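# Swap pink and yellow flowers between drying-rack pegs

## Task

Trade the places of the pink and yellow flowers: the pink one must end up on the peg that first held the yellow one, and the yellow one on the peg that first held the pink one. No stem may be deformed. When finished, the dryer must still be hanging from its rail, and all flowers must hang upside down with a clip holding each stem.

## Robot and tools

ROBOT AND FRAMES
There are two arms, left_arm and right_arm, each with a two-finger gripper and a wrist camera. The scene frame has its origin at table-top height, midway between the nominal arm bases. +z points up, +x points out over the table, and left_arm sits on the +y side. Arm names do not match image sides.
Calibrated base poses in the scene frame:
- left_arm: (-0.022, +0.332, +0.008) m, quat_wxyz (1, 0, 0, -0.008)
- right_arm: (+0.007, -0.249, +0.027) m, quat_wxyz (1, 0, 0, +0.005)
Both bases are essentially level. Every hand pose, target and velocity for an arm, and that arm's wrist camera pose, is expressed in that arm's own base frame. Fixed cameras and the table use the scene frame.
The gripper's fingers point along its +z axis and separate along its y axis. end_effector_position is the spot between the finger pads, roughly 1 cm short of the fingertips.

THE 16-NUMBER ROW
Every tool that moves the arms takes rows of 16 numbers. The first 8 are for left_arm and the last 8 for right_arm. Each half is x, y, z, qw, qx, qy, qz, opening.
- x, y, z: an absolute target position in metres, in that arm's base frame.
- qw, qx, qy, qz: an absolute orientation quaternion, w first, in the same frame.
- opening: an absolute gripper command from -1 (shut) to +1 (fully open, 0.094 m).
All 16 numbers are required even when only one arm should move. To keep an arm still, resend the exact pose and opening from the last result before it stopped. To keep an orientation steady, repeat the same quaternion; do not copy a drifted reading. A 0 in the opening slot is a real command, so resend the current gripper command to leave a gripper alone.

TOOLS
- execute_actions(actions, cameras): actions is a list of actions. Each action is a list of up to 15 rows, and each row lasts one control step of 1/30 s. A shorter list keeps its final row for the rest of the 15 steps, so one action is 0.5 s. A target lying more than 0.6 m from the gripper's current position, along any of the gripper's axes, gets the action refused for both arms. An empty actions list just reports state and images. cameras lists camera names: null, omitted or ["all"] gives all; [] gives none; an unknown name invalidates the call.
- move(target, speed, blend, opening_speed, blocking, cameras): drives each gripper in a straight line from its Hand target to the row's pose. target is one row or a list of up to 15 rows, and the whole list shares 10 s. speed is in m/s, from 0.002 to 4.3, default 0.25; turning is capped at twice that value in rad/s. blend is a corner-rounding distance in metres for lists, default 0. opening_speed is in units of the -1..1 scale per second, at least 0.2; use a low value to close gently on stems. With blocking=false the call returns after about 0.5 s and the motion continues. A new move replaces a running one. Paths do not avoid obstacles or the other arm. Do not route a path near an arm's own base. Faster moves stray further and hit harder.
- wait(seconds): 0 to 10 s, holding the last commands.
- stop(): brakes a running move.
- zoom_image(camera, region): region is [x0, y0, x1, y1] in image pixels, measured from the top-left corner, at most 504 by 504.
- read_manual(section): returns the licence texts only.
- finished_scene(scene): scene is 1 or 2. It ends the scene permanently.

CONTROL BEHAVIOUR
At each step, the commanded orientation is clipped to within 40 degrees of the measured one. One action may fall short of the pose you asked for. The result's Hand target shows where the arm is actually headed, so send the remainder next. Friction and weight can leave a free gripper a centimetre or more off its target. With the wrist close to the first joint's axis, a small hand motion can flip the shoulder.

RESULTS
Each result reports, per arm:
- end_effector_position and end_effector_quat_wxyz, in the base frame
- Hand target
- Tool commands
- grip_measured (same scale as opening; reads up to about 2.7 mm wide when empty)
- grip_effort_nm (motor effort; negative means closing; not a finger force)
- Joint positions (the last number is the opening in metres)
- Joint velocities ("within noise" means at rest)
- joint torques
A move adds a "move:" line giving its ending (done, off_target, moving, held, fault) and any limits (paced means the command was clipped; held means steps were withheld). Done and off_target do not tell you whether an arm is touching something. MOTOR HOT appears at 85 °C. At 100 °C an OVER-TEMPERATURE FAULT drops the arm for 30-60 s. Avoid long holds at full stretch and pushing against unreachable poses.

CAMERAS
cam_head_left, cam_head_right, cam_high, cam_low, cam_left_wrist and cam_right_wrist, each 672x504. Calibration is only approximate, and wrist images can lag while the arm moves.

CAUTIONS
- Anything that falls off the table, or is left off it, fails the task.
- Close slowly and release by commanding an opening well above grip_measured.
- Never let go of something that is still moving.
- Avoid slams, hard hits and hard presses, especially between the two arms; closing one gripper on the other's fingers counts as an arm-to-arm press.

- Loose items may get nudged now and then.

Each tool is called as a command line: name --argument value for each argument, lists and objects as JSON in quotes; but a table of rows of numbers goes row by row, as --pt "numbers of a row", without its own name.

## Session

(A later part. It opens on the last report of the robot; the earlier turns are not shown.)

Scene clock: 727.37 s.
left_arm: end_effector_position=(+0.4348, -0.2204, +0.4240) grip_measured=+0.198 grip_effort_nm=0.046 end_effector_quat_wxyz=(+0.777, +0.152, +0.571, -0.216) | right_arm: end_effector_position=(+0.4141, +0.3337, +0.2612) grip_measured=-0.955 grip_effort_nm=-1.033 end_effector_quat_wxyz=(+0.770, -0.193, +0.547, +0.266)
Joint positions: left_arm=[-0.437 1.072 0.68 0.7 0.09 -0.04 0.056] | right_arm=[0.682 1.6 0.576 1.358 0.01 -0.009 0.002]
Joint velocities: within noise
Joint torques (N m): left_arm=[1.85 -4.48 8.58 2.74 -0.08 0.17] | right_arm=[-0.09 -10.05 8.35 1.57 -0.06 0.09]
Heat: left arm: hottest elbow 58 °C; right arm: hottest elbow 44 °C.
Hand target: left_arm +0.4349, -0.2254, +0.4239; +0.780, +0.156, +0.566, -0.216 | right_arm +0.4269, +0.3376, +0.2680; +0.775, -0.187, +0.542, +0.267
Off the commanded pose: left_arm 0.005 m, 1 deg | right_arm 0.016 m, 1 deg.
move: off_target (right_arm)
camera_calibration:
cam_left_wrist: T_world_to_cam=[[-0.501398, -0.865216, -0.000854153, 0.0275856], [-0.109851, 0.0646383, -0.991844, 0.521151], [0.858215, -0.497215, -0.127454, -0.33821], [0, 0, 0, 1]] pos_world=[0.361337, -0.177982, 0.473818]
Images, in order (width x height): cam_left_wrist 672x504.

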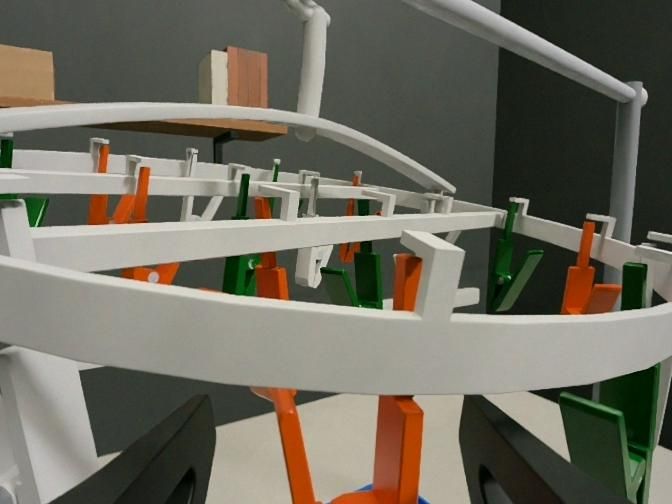

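move --pt "0.435 -0.2255 0.424 0.7801 0.1557 0.5656 -0.2159 -0.2 0.4275 0.338 0.268 0.7745 -0.1868 0.5423 0.2667 -0.96" --pt "0.435 -0.2255 0.424 0.7801 0.1557 0.5656 -0.2159 -0.45 0.4275 0.338 0.268 0.7745 -0.1868 0.5423 0.2667 -0.96" --opening_speed 0.25 --cameras '["cam_left_wrist","cam_head_left"]'

Scene clock: 733.17 s.
left_arm: end_effector_position=(+0.4347, -0.2205, +0.4240) grip_measured=-0.445 grip_effort_nm=-0.247 end_effector_quat_wxyz=(+0.777, +0.152, +0.571, -0.216) | right_arm: end_effector_position=(+0.4141, +0.3337, +0.2611) grip_measured=-0.955 grip_effort_nm=-1.038 end_effector_quat_wxyz=(+0.770, -0.193, +0.547, +0.266)
Joint positions: left_arm=[-0.437 1.072 0.68 0.7 0.09 -0.04 0.026] | right_arm=[0.682 1.6 0.576 1.358 0.01 -0.009 0.002]
Joint velocities: within noise
Joint torques (N m): left_arm=[1.9 -4.48 8.57 2.73 -0.07 0.17] | right_arm=[-0.03 -10.05 8.35 1.52 -0.05 0.08]
Heat: left arm: hottest elbow 58 °C; right arm: hottest elbow 44 °C.
Hand target: left_arm +0.4349, -0.2254, +0.4239; +0.780, +0.156, +0.566, -0.216 | right_arm +0.4270, +0.3376, +0.2680; +0.774, -0.187, +0.542, +0.267
Off the commanded pose: left_arm 0.005 m, 1 deg | right_arm 0.016 m, 1 deg.
move: off_target (right_arm)
camera_calibration:
cam_left_wrist: T_world_to_cam=[[-0.501458, -0.865182, -0.000708051, 0.0274578], [-0.109914, 0.064518, -0.991845, 0.52116], [0.858172, -0.497291, -0.127449, -0.33826], [0, 0, 0, 1]] pos_world=[0.361337, -0.178082, 0.473818]
Images, in order (width x height): cam_head_left 672x504, cam_left_wrist 672x504.

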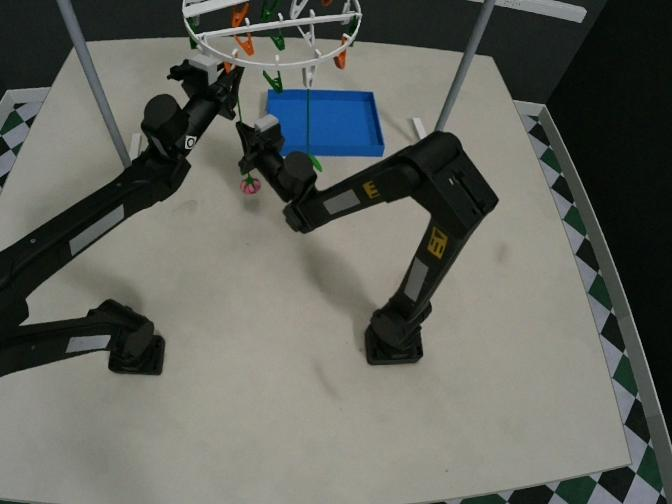

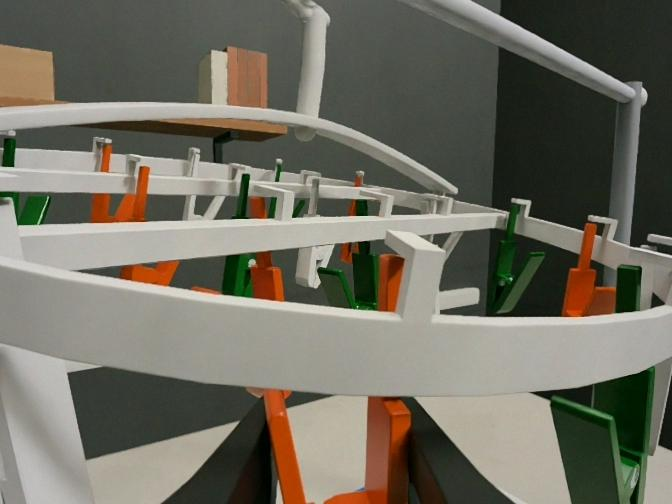

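move --target '[0.435,-0.2255,0.424,0.7801,0.1557,0.5656,-0.2159,-0.66,0.4275,0.338,0.268,0.7745,-0.1868,0.5423,0.2667,-0.96]' --opening_speed 0.2 --cameras '["cam_left_wrist","cam_right_wrist"]'

Scene clock: 736.17 s.
left_arm: end_effector_position=(+0.4347, -0.2205, +0.4240) grip_measured=-0.573 grip_effort_nm=-1.062 end_effector_quat_wxyz=(+0.777, +0.152, +0.571, -0.216) | right_arm: end_effector_position=(+0.4142, +0.3337, +0.2610) grip_measured=-0.955 grip_effort_nm=-1.033 end_effector_quat_wxyz=(+0.770, -0.193, +0.547, +0.266)
Joint positions: left_arm=[-0.437 1.072 0.68 0.7 0.09 -0.04 0.02] | right_arm=[0.682 1.6 0.576 1.357 0.01 -0.009 0.002]
Joint velocities: within noise
Joint torques (N m): left_arm=[1.85 -4.48 8.58 2.71 -0.07 0.16] | right_arm=[-0.03 -10.11 8.34 1.54 -0.06 0.09]
Heat: left arm: hottest elbow 58 °C; right arm: hottest elbow 44 °C.
Hand target: left_arm +0.4349, -0.2254, +0.4239; +0.780, +0.156, +0.566, -0.216 | right_arm +0.4269, +0.3375, +0.2681; +0.775, -0.187, +0.542, +0.267
Off the commanded pose: left_arm 0.005 m, 1 deg | right_arm 0.016 m, 1 deg.
move: off_target (right_arm)
camera_calibration:
cam_left_wrist: T_world_to_cam=[[-0.501458, -0.865182, -0.000708051, 0.0274578], [-0.109914, 0.064518, -0.991845, 0.52116], [0.858172, -0.497291, -0.127449, -0.33826], [0, 0, 0, 1]] pos_world=[0.361337, -0.178082, 0.473818]
cam_right_wrist: T_world_to_cam=[[0.622681, -0.782325, 0.0153433, -0.00193322], [-0.0649982, -0.0712555, -0.995338, 0.351661], [0.779771, 0.618781, -0.0952192, -0.417664], [0, 0, 0, 1]] pos_world=[0.349743, 0.281988, 0.310281]
Images, in order (width x height): cam_left_wrist 672x504, cam_right_wrist 672x504.

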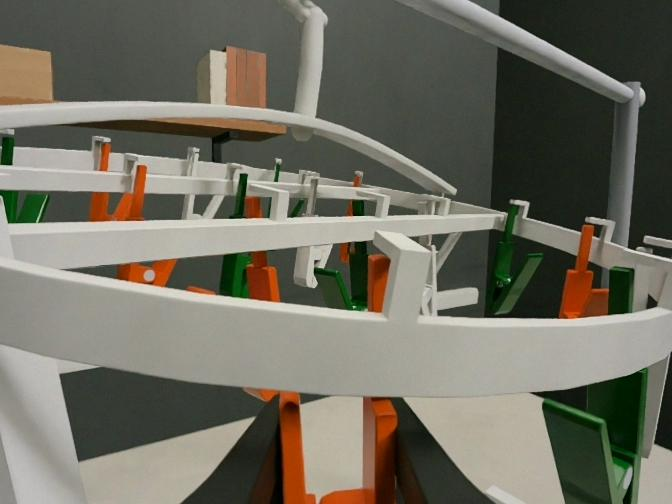

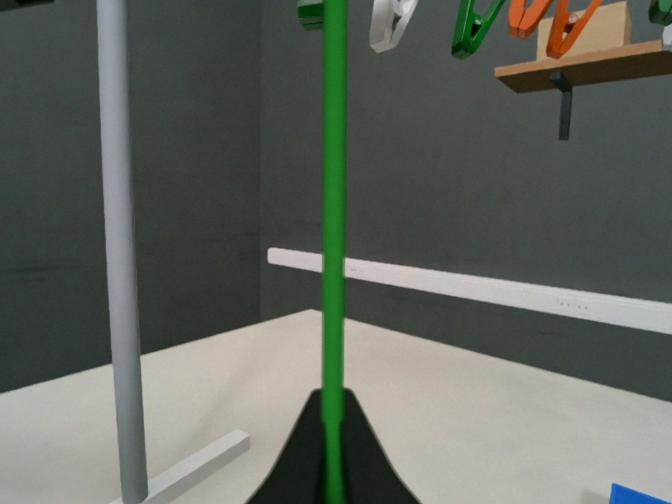

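move --target '[0.435,-0.2255,0.424,0.7801,0.1557,0.5656,-0.2159,-0.66,0.4265,0.338,0.215,0.7745,-0.1868,0.5423,0.2667,-0.96]' --speed 0.05

Scene clock: 739.87 s.
left_arm: end_effector_position=(+0.4347, -0.2205, +0.4240) grip_measured=-0.573 grip_effort_nm=-1.067 end_effector_quat_wxyz=(+0.777, +0.152, +0.571, -0.216) | right_arm: end_effector_position=(+0.4183, +0.3370, +0.2098) grip_measured=-0.955 grip_effort_nm=-1.038 end_effector_quat_wxyz=(+0.767, -0.194, +0.551, +0.265)
Joint positions: left_arm=[-0.437 1.072 0.68 0.7 0.09 -0.04 0.02] | right_arm=[0.682 1.774 0.576 1.522 0.01 -0.009 0.002]
Joint velocities: within noise
Joint torques (N m): left_arm=[1.85 -4.48 8.58 2.73 -0.07 0.17] | right_arm=[0.15 -11.75 5.96 2.56 0.01 0.09]
Heat: left arm: hottest elbow 57 °C; right arm: hottest elbow 43 °C.
Hand target: left_arm +0.4349, -0.2254, +0.4239; +0.780, +0.156, +0.566, -0.216 | right_arm +0.4263, +0.3378, +0.2149; +0.774, -0.187, +0.542, +0.267
Off the commanded pose: left_arm 0.005 m, 1 deg | right_arm 0.010 m, 2 deg.
move: done
camera_calibration:
cam_left_wrist: T_world_to_cam=[[-0.501458, -0.865182, -0.000708051, 0.0274578], [-0.109914, 0.064518, -0.991845, 0.52116], [0.858172, -0.497291, -0.127449, -0.33826], [0, 0, 0, 1]] pos_world=[0.361337, -0.178082, 0.473818]
cam_right_wrist: T_world_to_cam=[[0.622832, -0.782203, 0.0154553, -0.00118465], [-0.0726725, -0.0775126, -0.994339, 0.306292], [0.778973, 0.618183, -0.105122, -0.425238], [0, 0, 0, 1]] pos_world=[0.354246, 0.28569, 0.259875]

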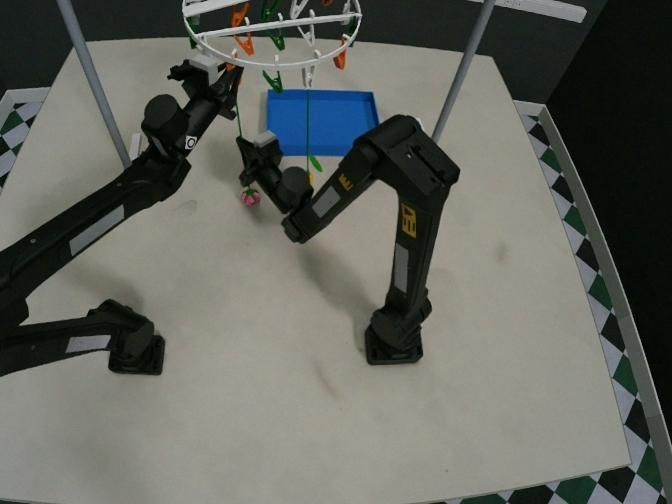

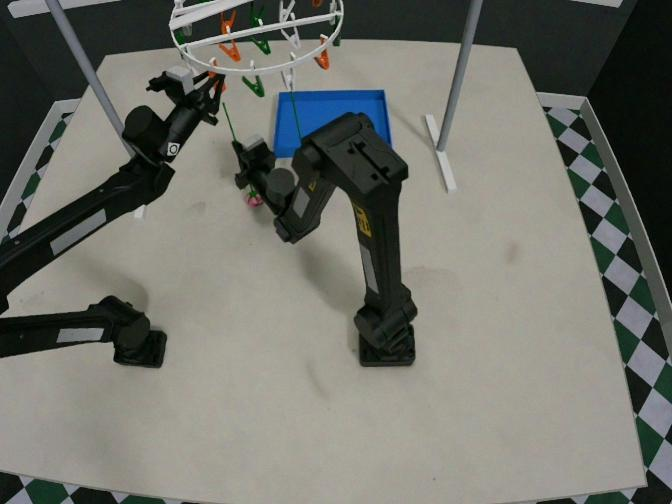

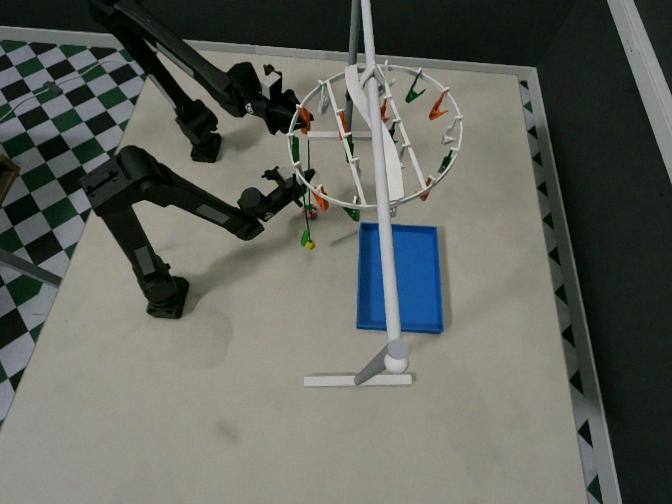

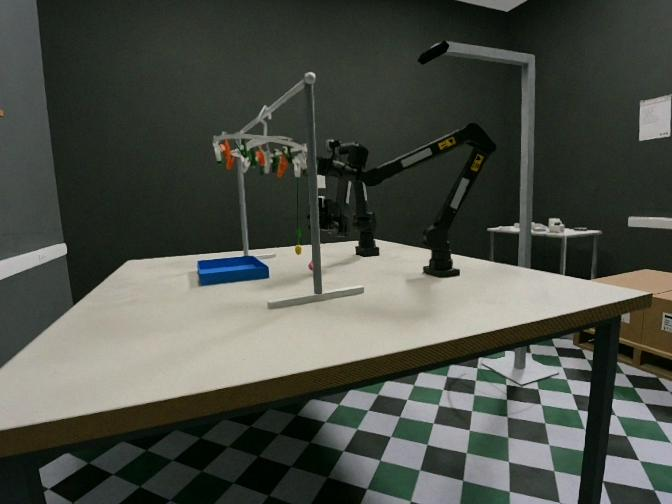

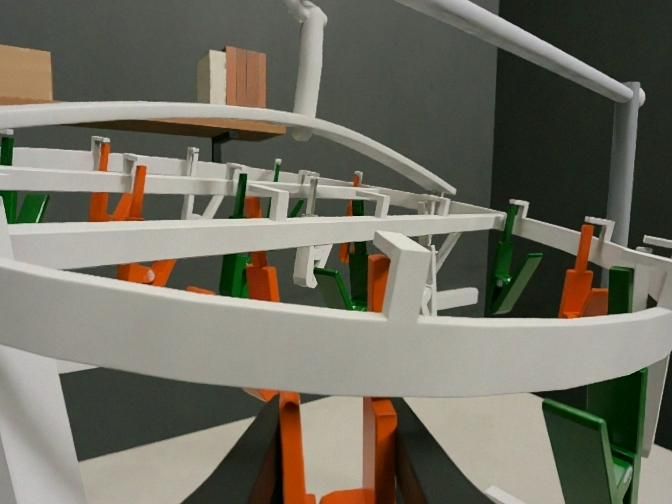

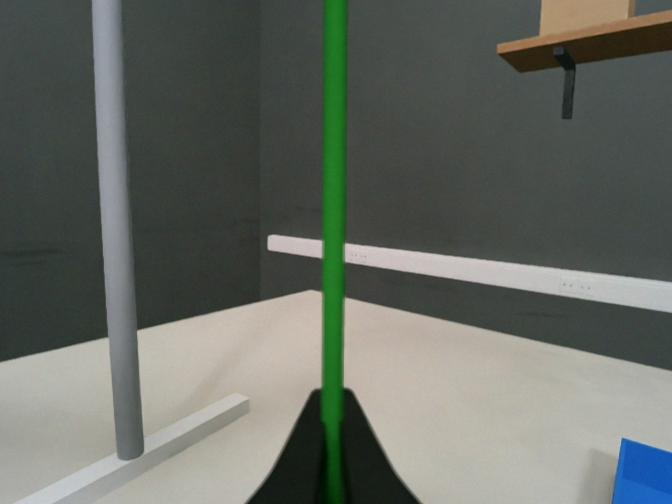

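move --pt "0.435 -0.2255 0.424 0.7801 0.1557 0.5656 -0.2159 -0.66 0.335 0.266 0.23 0.7745 -0.1868 0.5423 0.2667 -0.96" --pt "0.435 -0.2255 0.424 0.7801 0.1557 0.5656 -0.2159 0.2 0.335 0.266 0.23 0.7745 -0.1868 0.5423 0.2667 -0.96" --speed 0.1 --opening_speed 0.35

Scene clock: 746.23 s.
left_arm: end_effector_position=(+0.4347, -0.2205, +0.4240) grip_measured=+0.197 grip_effort_nm=0.051 end_effector_quat_wxyz=(+0.777, +0.152, +0.571, -0.216) | right_arm: end_effector_position=(+0.3371, +0.2707, +0.2283) grip_measured=-0.955 grip_effort_nm=-1.033 end_effector_quat_wxyz=(+0.768, -0.193, +0.551, +0.265)
Joint positions: left_arm=[-0.437 1.072 0.68 0.7 0.09 -0.04 0.056] | right_arm=[0.682 1.534 0.292 1.567 0.012 -0.009 0.002]
Joint velocities: within noise
Joint torques (N m): left_arm=[1.85 -4.42 8.57 2.76 -0.07 0.17] | right_arm=[0.15 -8.06 3.14 2.48 0.06 0.08]
Heat: left arm: hottest elbow 57 °C; right arm: hottest elbow 43 °C.
Hand target: left_arm +0.4349, -0.2255, +0.4239; +0.780, +0.156, +0.566, -0.216 | right_arm +0.3350, +0.2661, +0.2305; +0.771, -0.189, +0.548, +0.265
Off the commanded pose: left_arm 0.005 m, 1 deg | right_arm 0.005 m, 1 deg.
joint sent to its limit (right arm) — joint 4 (wrist pitch), upper limit. The joint targets still meet the commanded pose.
move: done
camera_calibration:
cam_left_wrist: T_world_to_cam=[[-0.501458, -0.865182, -0.000708051, 0.0274578], [-0.109914, 0.064518, -0.991845, 0.52116], [0.858172, -0.497291, -0.127449, -0.33826], [0, 0, 0, 1]] pos_world=[0.361337, -0.178082, 0.473818]
cam_right_wrist: T_world_to_cam=[[0.621718, -0.783098, 0.0149439, -0.00205113], [-0.0719215, -0.0760782, -0.994505, 0.313067], [0.779932, 0.617227, -0.103621, -0.319455], [0, 0, 0, 1]] pos_world=[0.272945, 0.219388, 0.278275]

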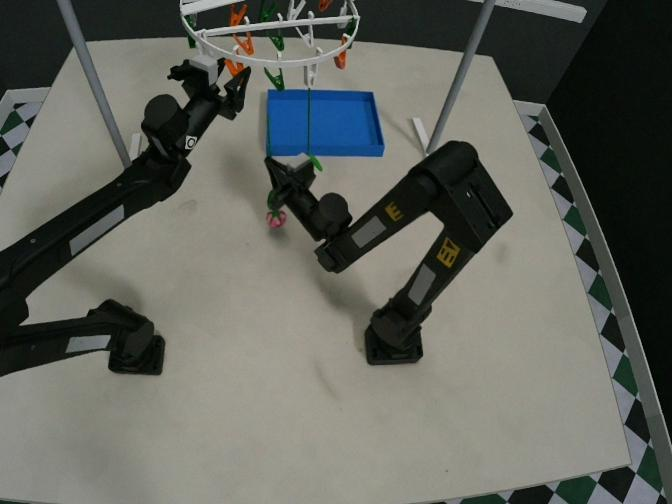

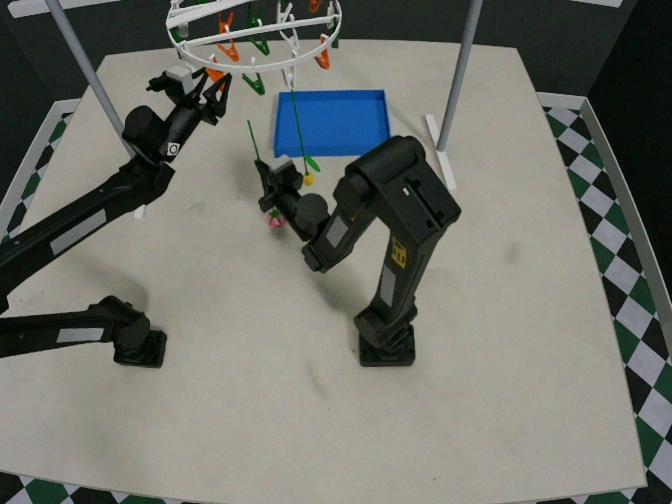

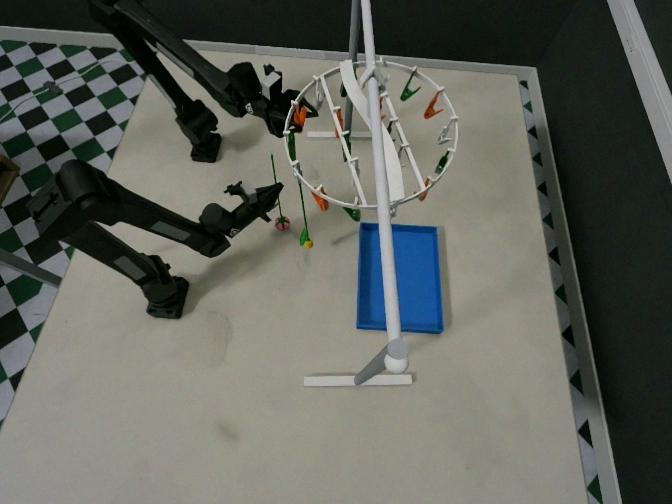

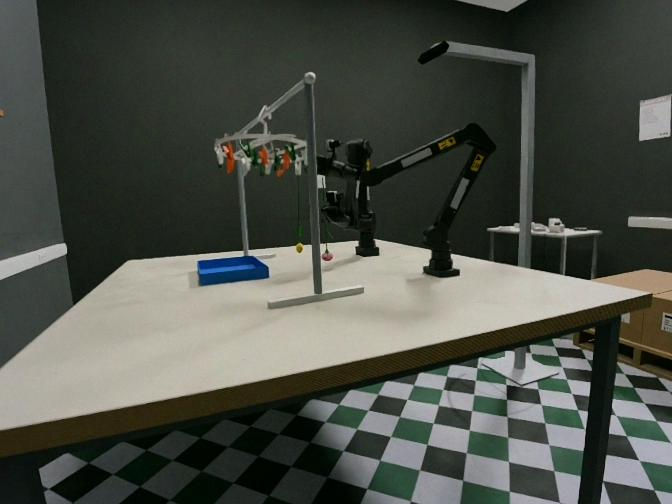

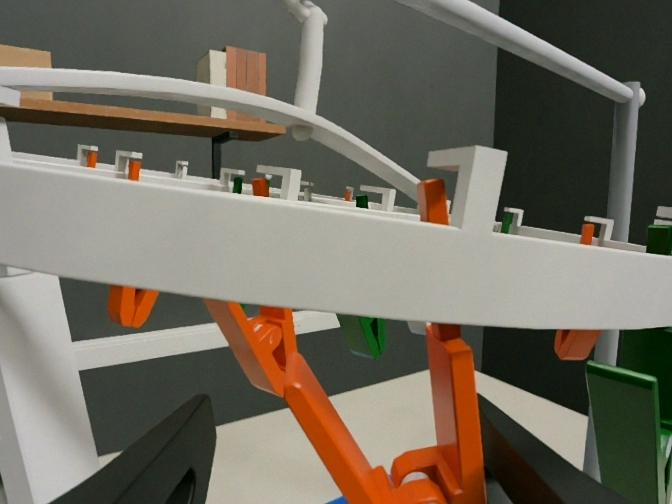

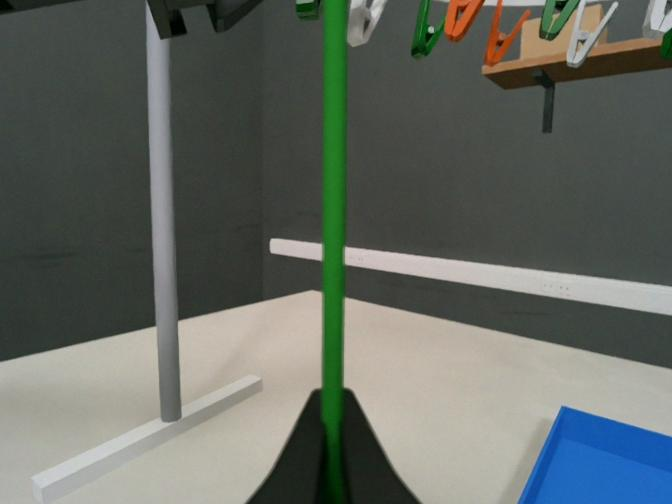

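move --target '[0.349,-0.174,0.43,0.7801,0.1557,0.5656,-0.2159,0.2,0.335,0.266,0.23,0.7745,-0.1868,0.5423,0.2667,-0.96]' --speed 0.08

Scene clock: 749.80 s.
left_arm: end_effector_position=(+0.3490, -0.1780, +0.4287) grip_measured=+0.198 grip_effort_nm=0.046 end_effector_quat_wxyz=(+0.780, +0.158, +0.565, -0.218) | right_arm: end_effector_position=(+0.3371, +0.2707, +0.2283) grip_measured=-0.955 grip_effort_nm=-1.033 end_effector_quat_wxyz=(+0.768, -0.193, +0.551, +0.265)
Joint positions: left_arm=[-0.417 0.733 0.515 0.537 0.123 -0.04 0.056] | right_arm=[0.682 1.534 0.292 1.567 0.012 -0.009 0.002]
Joint velocities: within noise
Joint torques (N m): left_arm=[3.25 -2.37 8.88 1.52 0.11 0.02] | right_arm=[0.21 -8.23 3.15 2.41 0.07 0.08]
Heat: left arm: hottest elbow 57 °C; right arm: hottest elbow 42 °C.
Hand target: left_arm +0.3490, -0.1741, +0.4299; +0.780, +0.156, +0.566, -0.216 | right_arm +0.3350, +0.2661, +0.2305; +0.771, -0.189, +0.548, +0.265
Off the commanded pose: left_arm 0.004 m, 0 deg | right_arm 0.005 m, 1 deg.
joint sent to its limit (right arm) — joint 4 (wrist pitch), upper limit. The joint targets still meet the commanded pose.
move: done
camera_calibration:
cam_left_wrist: T_world_to_cam=[[-0.511163, -0.859398, -0.0121442, 0.030482], [-0.0942238, 0.0700769, -0.993082, 0.509792], [0.854303, -0.506483, -0.116796, -0.247842], [0, 0, 0, 1]] pos_world=[0.275348, -0.135056, 0.477688]
cam_right_wrist: T_world_to_cam=[[0.621718, -0.783098, 0.0149439, -0.00205113], [-0.0719215, -0.0760782, -0.994505, 0.313067], [0.779932, 0.617227, -0.103621, -0.319455], [0, 0, 0, 1]] pos_world=[0.272945, 0.219388, 0.278275]

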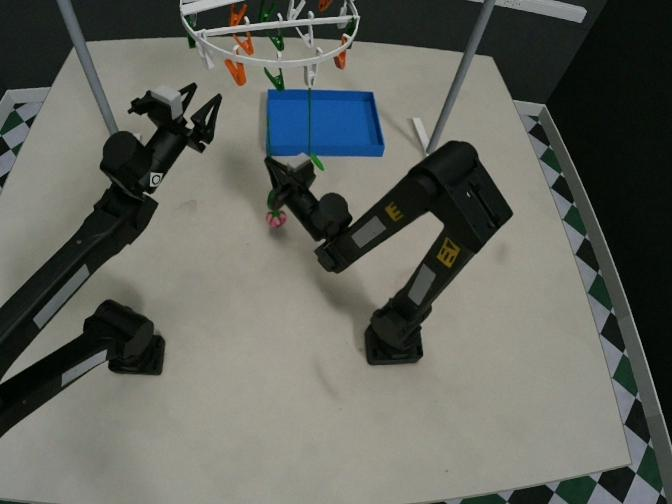

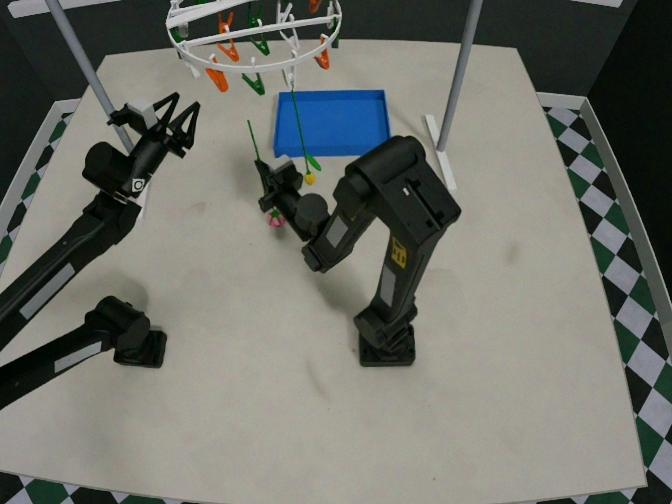

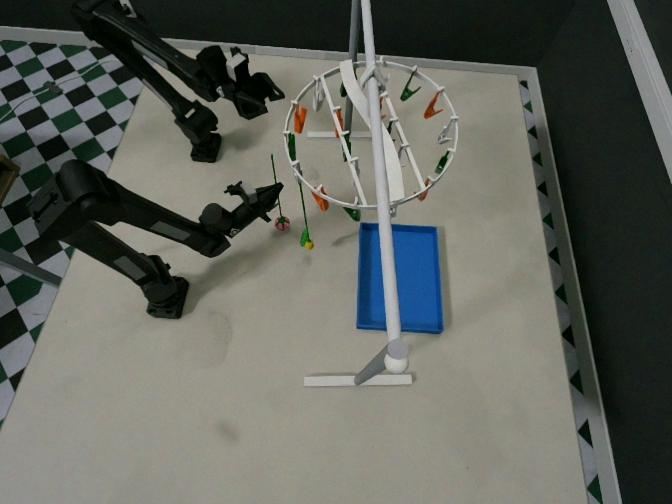

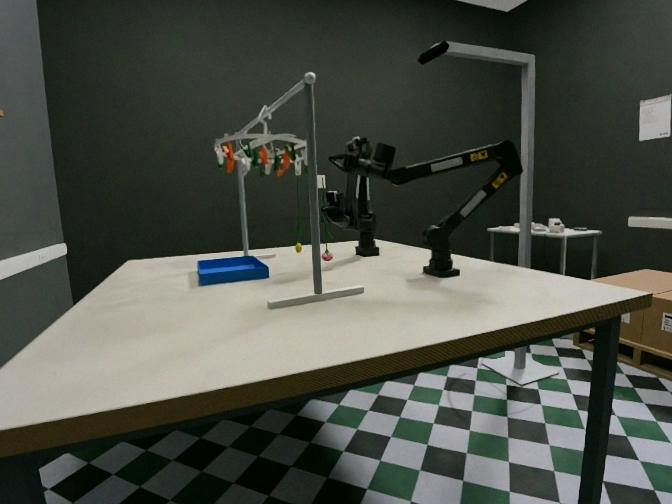

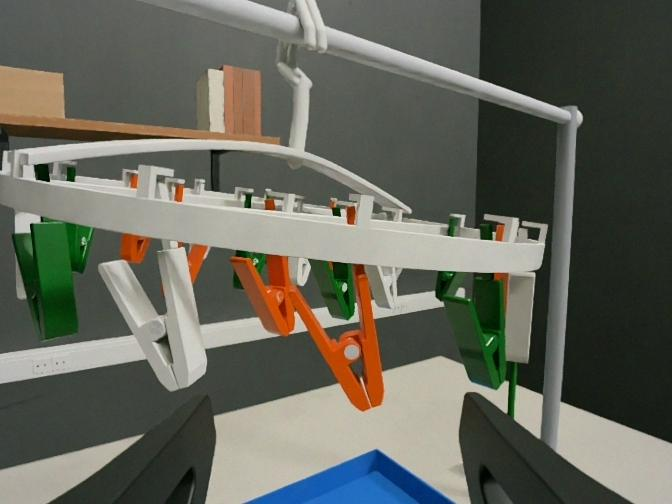

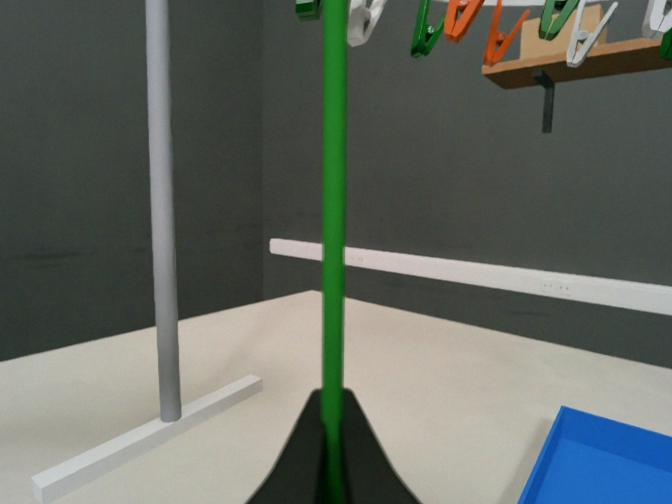

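move --pt "0.291 -0.20 0.36 0.7698 0.1962 0.539 -0.2802 -0.2 0.335 0.266 0.23 0.7745 -0.1868 0.5423 0.2667 -0.96" --pt "0.291 -0.234 0.31 0.7698 0.1962 0.539 -0.2802 -0.2 0.335 0.266 0.23 0.7745 -0.1868 0.5423 0.2667 -0.96" --speed 0.12 --cameras '["cam_head_left","cam_left_wrist","cam_head_right"]'

Scene clock: 756.93 s.
left_arm: end_effector_position=(+0.2924, -0.2311, +0.3083) grip_measured=-0.198 grip_effort_nm=-0.120 end_effector_quat_wxyz=(+0.766, +0.193, +0.545, -0.280) | right_arm: end_effector_position=(+0.3371, +0.2707, +0.2283) grip_measured=-0.955 grip_effort_nm=-1.038 end_effector_quat_wxyz=(+0.768, -0.193, +0.551, +0.265)
Joint positions: left_arm=[-0.649 0.93 0.224 1.044 0.039 -0.024 0.038] | right_arm=[0.682 1.534 0.292 1.567 0.012 -0.009 0.002]
Joint velocities: within noise
Joint torques (N m): left_arm=[1.85 -1.32 7.25 2.85 -0.07 0.18] | right_arm=[0.09 -8.12 3.14 2.45 0.07 0.07]
Heat: left arm: hottest elbow 56 °C; right arm: hottest elbow 42 °C.
Hand target: left_arm +0.2909, -0.2340, +0.3101; +0.770, +0.196, +0.539, -0.280 | right_arm +0.3350, +0.2661, +0.2305; +0.771, -0.189, +0.548, +0.265
Off the commanded pose: left_arm 0.004 m, 1 deg | right_arm 0.005 m, 1 deg.
joint sent to its limit (right arm) — joint 4 (wrist pitch), upper limit. The joint targets still meet the commanded pose.
move: done
camera_calibration:
cam_left_wrist: T_world_to_cam=[[-0.632686, -0.774407, -0.00150907, 0.00640773], [-0.0737712, 0.0622102, -0.995333, 0.381513], [0.770887, -0.629622, -0.0964885, -0.250619], [0, 0, 0, 1]] pos_world=[0.225397, -0.176567, 0.35556]
Images, in order (width x height): cam_head_left 672x504, cam_head_right 672x504, cam_left_wrist 672x504.

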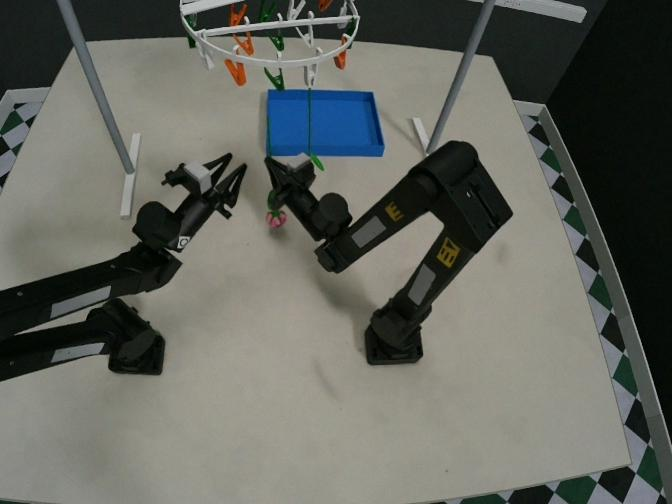

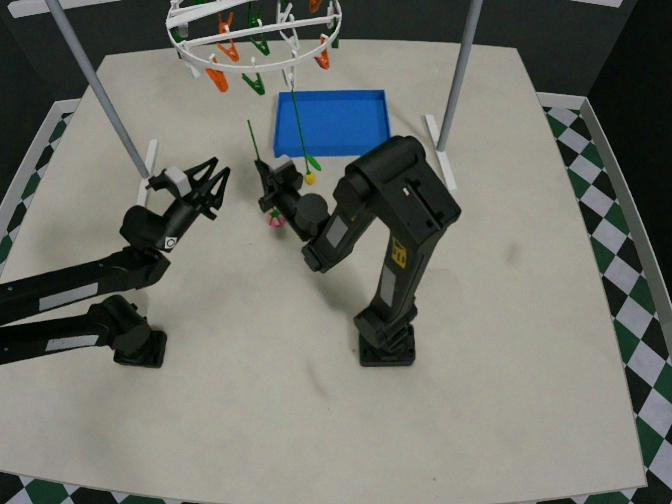

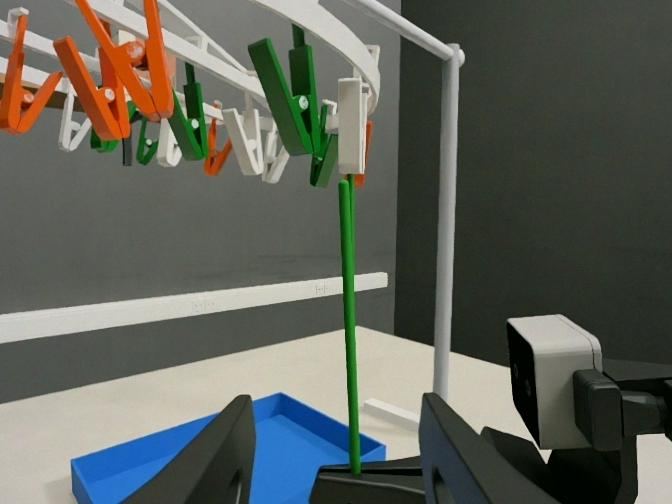

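move --target '[0.3225,-0.269,0.311,0.7698,0.1962,0.539,-0.2802,-0.5,0.335,0.266,0.23,0.7745,-0.1868,0.5423,0.2667,-0.96]' --speed 0.06 --cameras '["cam_head_left","cam_left_wrist","cam_low"]'

Scene clock: 770.87 s.
left_arm: end_effector_position=(+0.3162, -0.2589, +0.2880) grip_measured=-0.498 grip_effort_nm=-0.120 end_effector_quat_wxyz=(+0.754, +0.199, +0.562, -0.276) | right_arm: end_effector_position=(+0.3371, +0.2707, +0.2283) grip_measured=-0.955 grip_effort_nm=-1.038 end_effector_quat_wxyz=(+0.768, -0.193, +0.551, +0.265)
Joint positions: left_arm=[-0.681 1.12 0.281 1.134 0.008 -0.013 0.024] | right_arm=[0.682 1.534 0.292 1.567 0.012 -0.009 0.002]
Joint velocities: within noise
Joint torques (N m): left_arm=[1.85 -2.78 9.68 2.69 -0.06 0.16] | right_arm=[0.26 -8 3.17 2.44 0.06 0.07]
Heat: left arm: hottest elbow 54 °C; right arm: hottest elbow 40 °C.
Hand target: left_arm +0.3214, -0.2681, +0.3107; +0.770, +0.196, +0.539, -0.280 | right_arm +0.3350, +0.2661, +0.2305; +0.771, -0.189, +0.548, +0.265
Off the commanded pose: left_arm 0.026 m, 3 deg | right_arm 0.005 m, 1 deg.
joint sent to its limit (right arm) — joint 4 (wrist pitch), upper limit. The joint targets still meet the commanded pose.
move: off_target (left_arm)
camera_calibration:
cam_left_wrist: T_world_to_cam=[[-0.632153, -0.774842, -0.00152398, -0.000393725], [-0.107087, 0.0893141, -0.99023, 0.380879], [0.767408, -0.625814, -0.139436, -0.27409], [0, 0, 0, 1]] pos_world=[0.250877, -0.205852, 0.33894]
Images, in order (width x height): cam_head_left 672x504, cam_low 672x504, cam_left_wrist 672x504.

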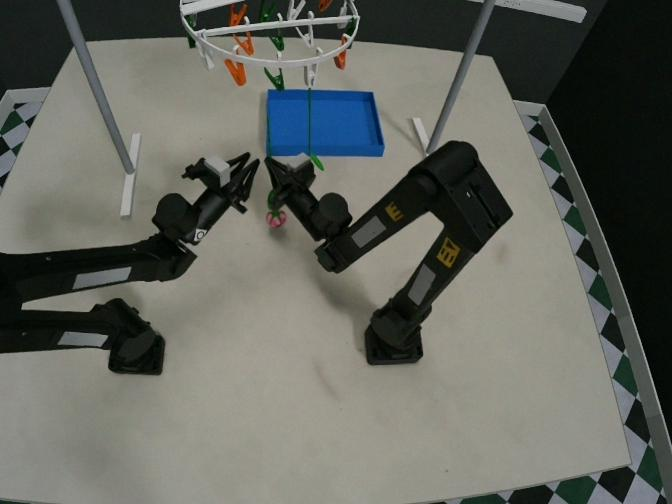

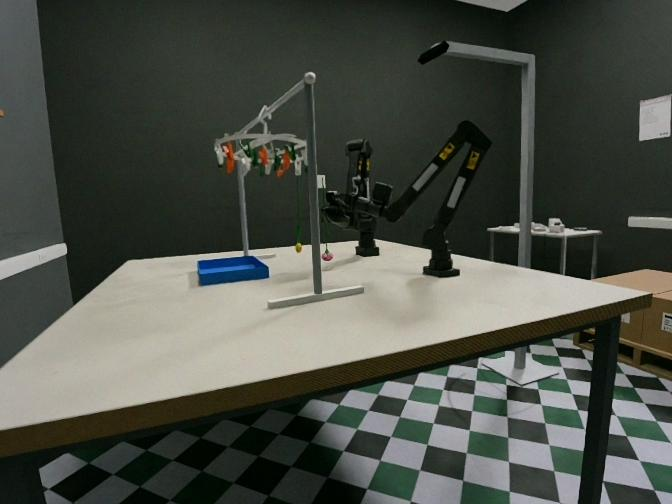

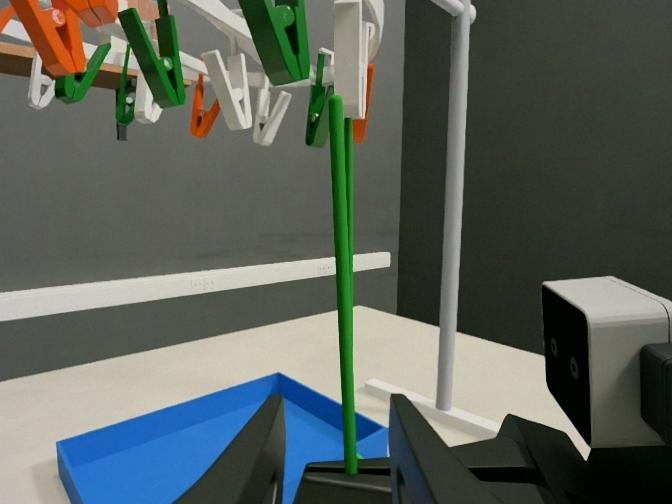

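move --pt "0.3225 -0.27 0.336 0.7789 0.1911 0.5258 -0.2835 -0.5 0.335 0.266 0.23 0.7745 -0.1868 0.5423 0.2667 -0.96" --pt "0.3545 -0.299 0.338 0.7789 0.1911 0.5258 -0.2835 -0.5 0.335 0.266 0.23 0.7745 -0.1868 0.5423 0.2667 -0.96" --speed 0.06 --cameras '["cam_head_left","cam_left_wrist","cam_low"]'

Scene clock: 775.67 s.
left_arm: end_effector_position=(+0.3487, -0.2886, +0.3151) grip_measured=-0.498 grip_effort_nm=-0.115 end_effector_quat_wxyz=(+0.764, +0.194, +0.549, -0.279) | right_arm: end_effector_position=(+0.3371, +0.2707, +0.2283) grip_measured=-0.955 grip_effort_nm=-1.033 end_effector_quat_wxyz=(+0.768, -0.193, +0.551, +0.265)
Joint positions: left_arm=[-0.691 1.213 0.416 1.126 -0.001 -0.01 0.024] | right_arm=[0.682 1.534 0.292 1.567 0.012 -0.009 0.002]
Joint velocities: within noise
Joint torques (N m): left_arm=[1.73 -4.31 9.98 2.8 -0.06 0.19] | right_arm=[0.32 -8.23 3.18 2.44 0.07 0.07]
Heat: left arm: hottest elbow 55 °C; right arm: hottest elbow 40 °C.
Hand target: left_arm +0.3534, -0.2980, +0.3378; +0.779, +0.191, +0.526, -0.283 | right_arm +0.3350, +0.2661, +0.2305; +0.771, -0.189, +0.548, +0.265
Off the commanded pose: left_arm 0.026 m, 3 deg | right_arm 0.005 m, 1 deg.
joint sent to its limit (right arm) — joint 4 (wrist pitch), upper limit. The joint targets still meet the commanded pose.
move: off_target (left_arm)
camera_calibration:
cam_left_wrist: T_world_to_cam=[[-0.631695, -0.775215, -0.00152679, -0.00301084], [-0.0807327, 0.0677447, -0.994431, 0.399712], [0.771002, -0.628054, -0.105379, -0.32649], [0, 0, 0, 1]] pos_world=[0.282092, -0.234466, 0.363077]
Images, in order (width x height): cam_head_left 672x504, cam_low 672x504, cam_left_wrist 672x504.

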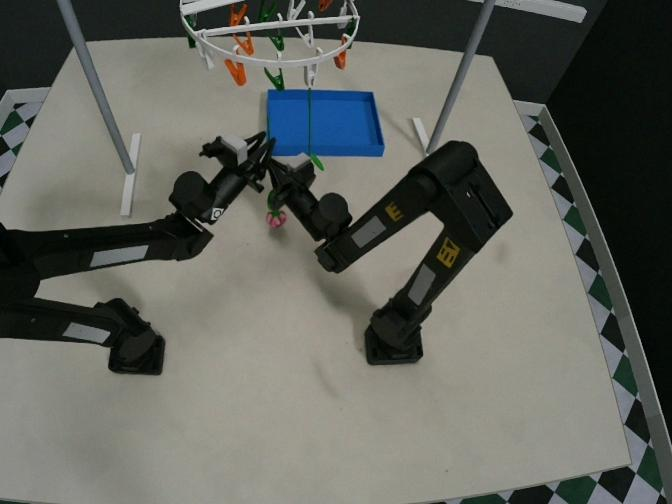

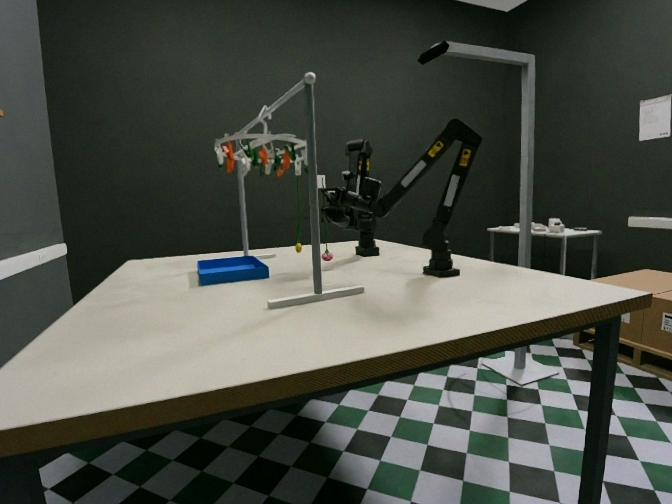

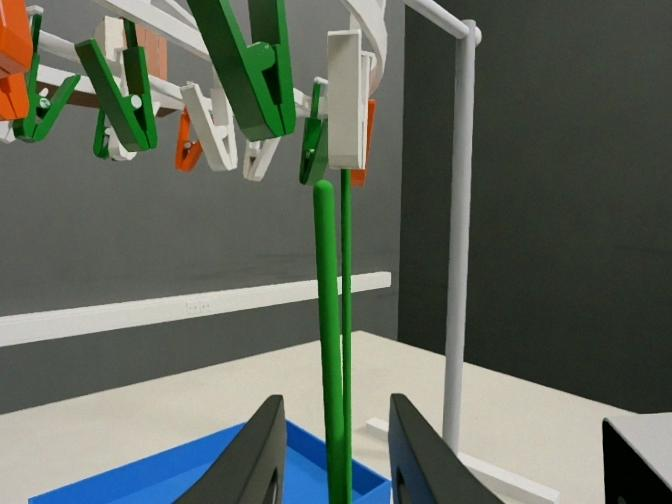

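move --pt "0.350 -0.294 0.284 0.7698 0.1962 0.539 -0.2802 -0.5 0.335 0.266 0.23 0.7745 -0.1868 0.5423 0.2667 -0.96" --speed 0.05 --cameras '["cam_head_left","cam_left_wrist","cam_low"]'

Scene clock: 784.33 s.
left_arm: end_effector_position=(+0.3517, -0.2913, +0.2849) grip_measured=-0.498 grip_effort_nm=-0.125 end_effector_quat_wxyz=(+0.767, +0.192, +0.544, -0.280) | right_arm: end_effector_position=(+0.3371, +0.2707, +0.2283) grip_measured=-0.955 grip_effort_nm=-1.033 end_effector_quat_wxyz=(+0.768, -0.193, +0.551, +0.265)
Joint positions: left_arm=[-0.691 1.348 0.392 1.298 -0.001 -0.01 0.024] | right_arm=[0.682 1.534 0.292 1.567 0.012 -0.009 0.002]
Joint velocities: within noise
Joint torques (N m): left_arm=[2.08 -5.07 5.67 2.66 0.1 0.16] | right_arm=[0.26 -8.06 3.15 2.41 0.07 0.08]
Heat: left arm: hottest elbow 55 °C; right arm: hottest elbow 39 °C.
Hand target: left_arm +0.3499, -0.2940, +0.2839; +0.770, +0.196, +0.539, -0.280 | right_arm +0.3350, +0.2661, +0.2305; +0.771, -0.189, +0.548, +0.265
Off the commanded pose: left_arm 0.003 m, 1 deg | right_arm 0.005 m, 1 deg.
joint sent to its limit (right arm) — joint 4 (wrist pitch), upper limit. The joint targets still meet the commanded pose.
move: done
camera_calibration:
cam_left_wrist: T_world_to_cam=[[-0.631851, -0.775088, -0.00185737, -0.00314077], [-0.0707469, 0.0600588, -0.995685, 0.364769], [0.771855, -0.628992, -0.0927833, -0.337728], [0, 0, 0, 1]] pos_world=[0.284499, -0.23677, 0.331853]
Images, in order (width x height): cam_head_left 672x504, cam_low 672x504, cam_left_wrist 672x504.

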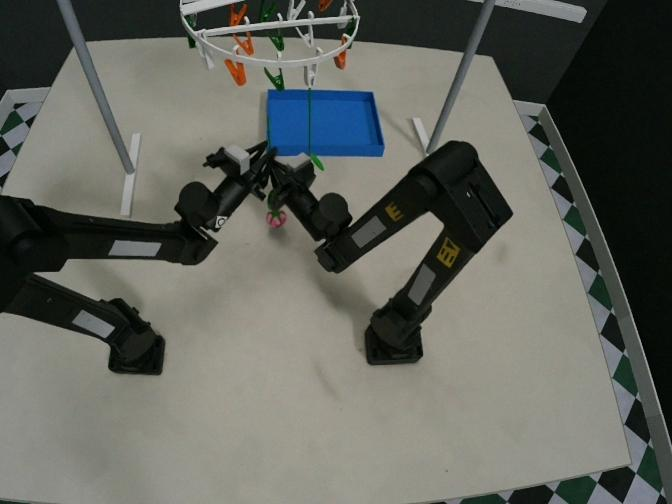

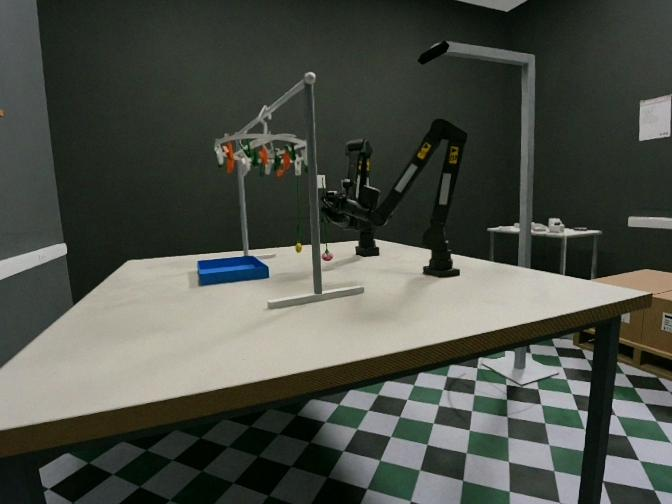

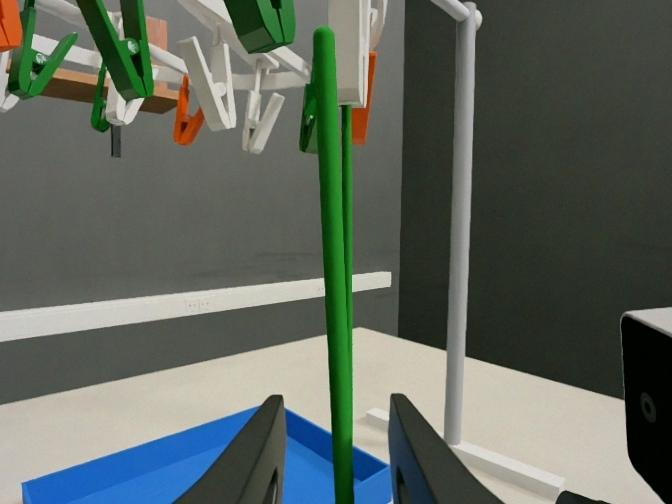

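move --pt "0.350 -0.294 0.284 0.7698 0.1962 0.539 -0.2802 -0.8 0.335 0.266 0.23 0.7745 -0.1868 0.5423 0.2667 -0.96" --pt "0.350 -0.294 0.284 0.7698 0.1962 0.539 -0.2802 -0.96 0.335 0.266 0.23 0.7745 -0.1868 0.5423 0.2667 -0.96" --opening_speed 0.25 --cameras '["cam_left_wrist","cam_right_wrist"]'

Scene clock: 791.23 s.
left_arm: end_effector_position=(+0.3516, -0.2912, +0.2850) grip_measured=-0.953 grip_effort_nm=-0.696 end_effector_quat_wxyz=(+0.768, +0.192, +0.543, -0.280) | right_arm: end_effector_position=(+0.3371, +0.2707, +0.2283) grip_measured=-0.955 grip_effort_nm=-1.033 end_effector_quat_wxyz=(+0.768, -0.193, +0.551, +0.265)
Joint positions: left_arm=[-0.691 1.348 0.392 1.298 -0.001 -0.01 0.002] | right_arm=[0.682 1.534 0.292 1.567 0.012 -0.009 0.002]
Joint velocities: within noise
Joint torques (N m): left_arm=[2.02 -5.01 5.68 2.67 0.1 0.16] | right_arm=[0.26 -8.06 3.18 2.43 0.06 0.07]
Heat: left arm: hottest elbow 53 °C; right arm: hottest elbow 39 °C.
Hand target: left_arm +0.3499, -0.2940, +0.2840; +0.770, +0.196, +0.539, -0.280 | right_arm +0.3350, +0.2661, +0.2305; +0.771, -0.189, +0.548, +0.265
Off the commanded pose: left_arm 0.003 m, 1 deg | right_arm 0.005 m, 1 deg.
joint sent to its limit (right arm) — joint 4 (wrist pitch), upper limit. The joint targets still meet the commanded pose.
move: done
camera_calibration:
cam_left_wrist: T_world_to_cam=[[-0.631908, -0.775041, -0.00182236, -0.00304717], [-0.0705299, 0.0598457, -0.995713, 0.364759], [0.771828, -0.62907, -0.0924806, -0.337767], [0, 0, 0, 1]] pos_world=[0.284499, -0.23667, 0.331953]
cam_right_wrist: T_world_to_cam=[[0.621718, -0.783098, 0.0149439, -0.00205113], [-0.0719215, -0.0760782, -0.994505, 0.313067], [0.779932, 0.617227, -0.103621, -0.319455], [0, 0, 0, 1]] pos_world=[0.272945, 0.219388, 0.278275]
Images, in order (width x height): cam_left_wrist 672x504, cam_right_wrist 672x504.

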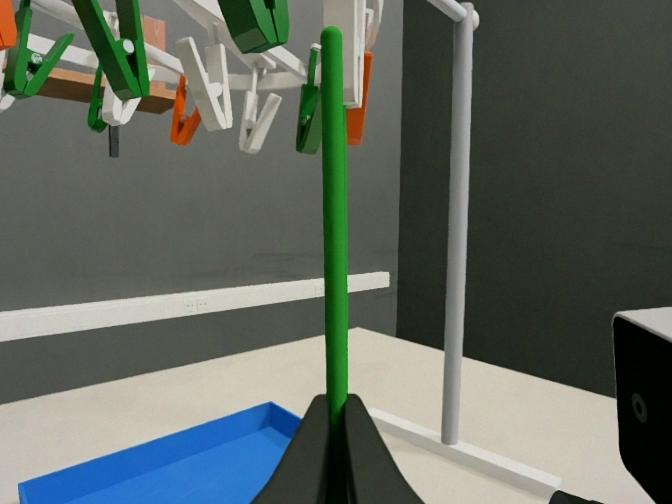

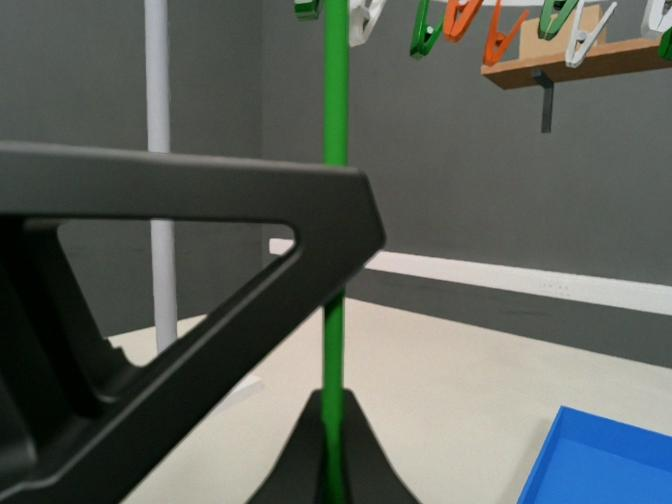

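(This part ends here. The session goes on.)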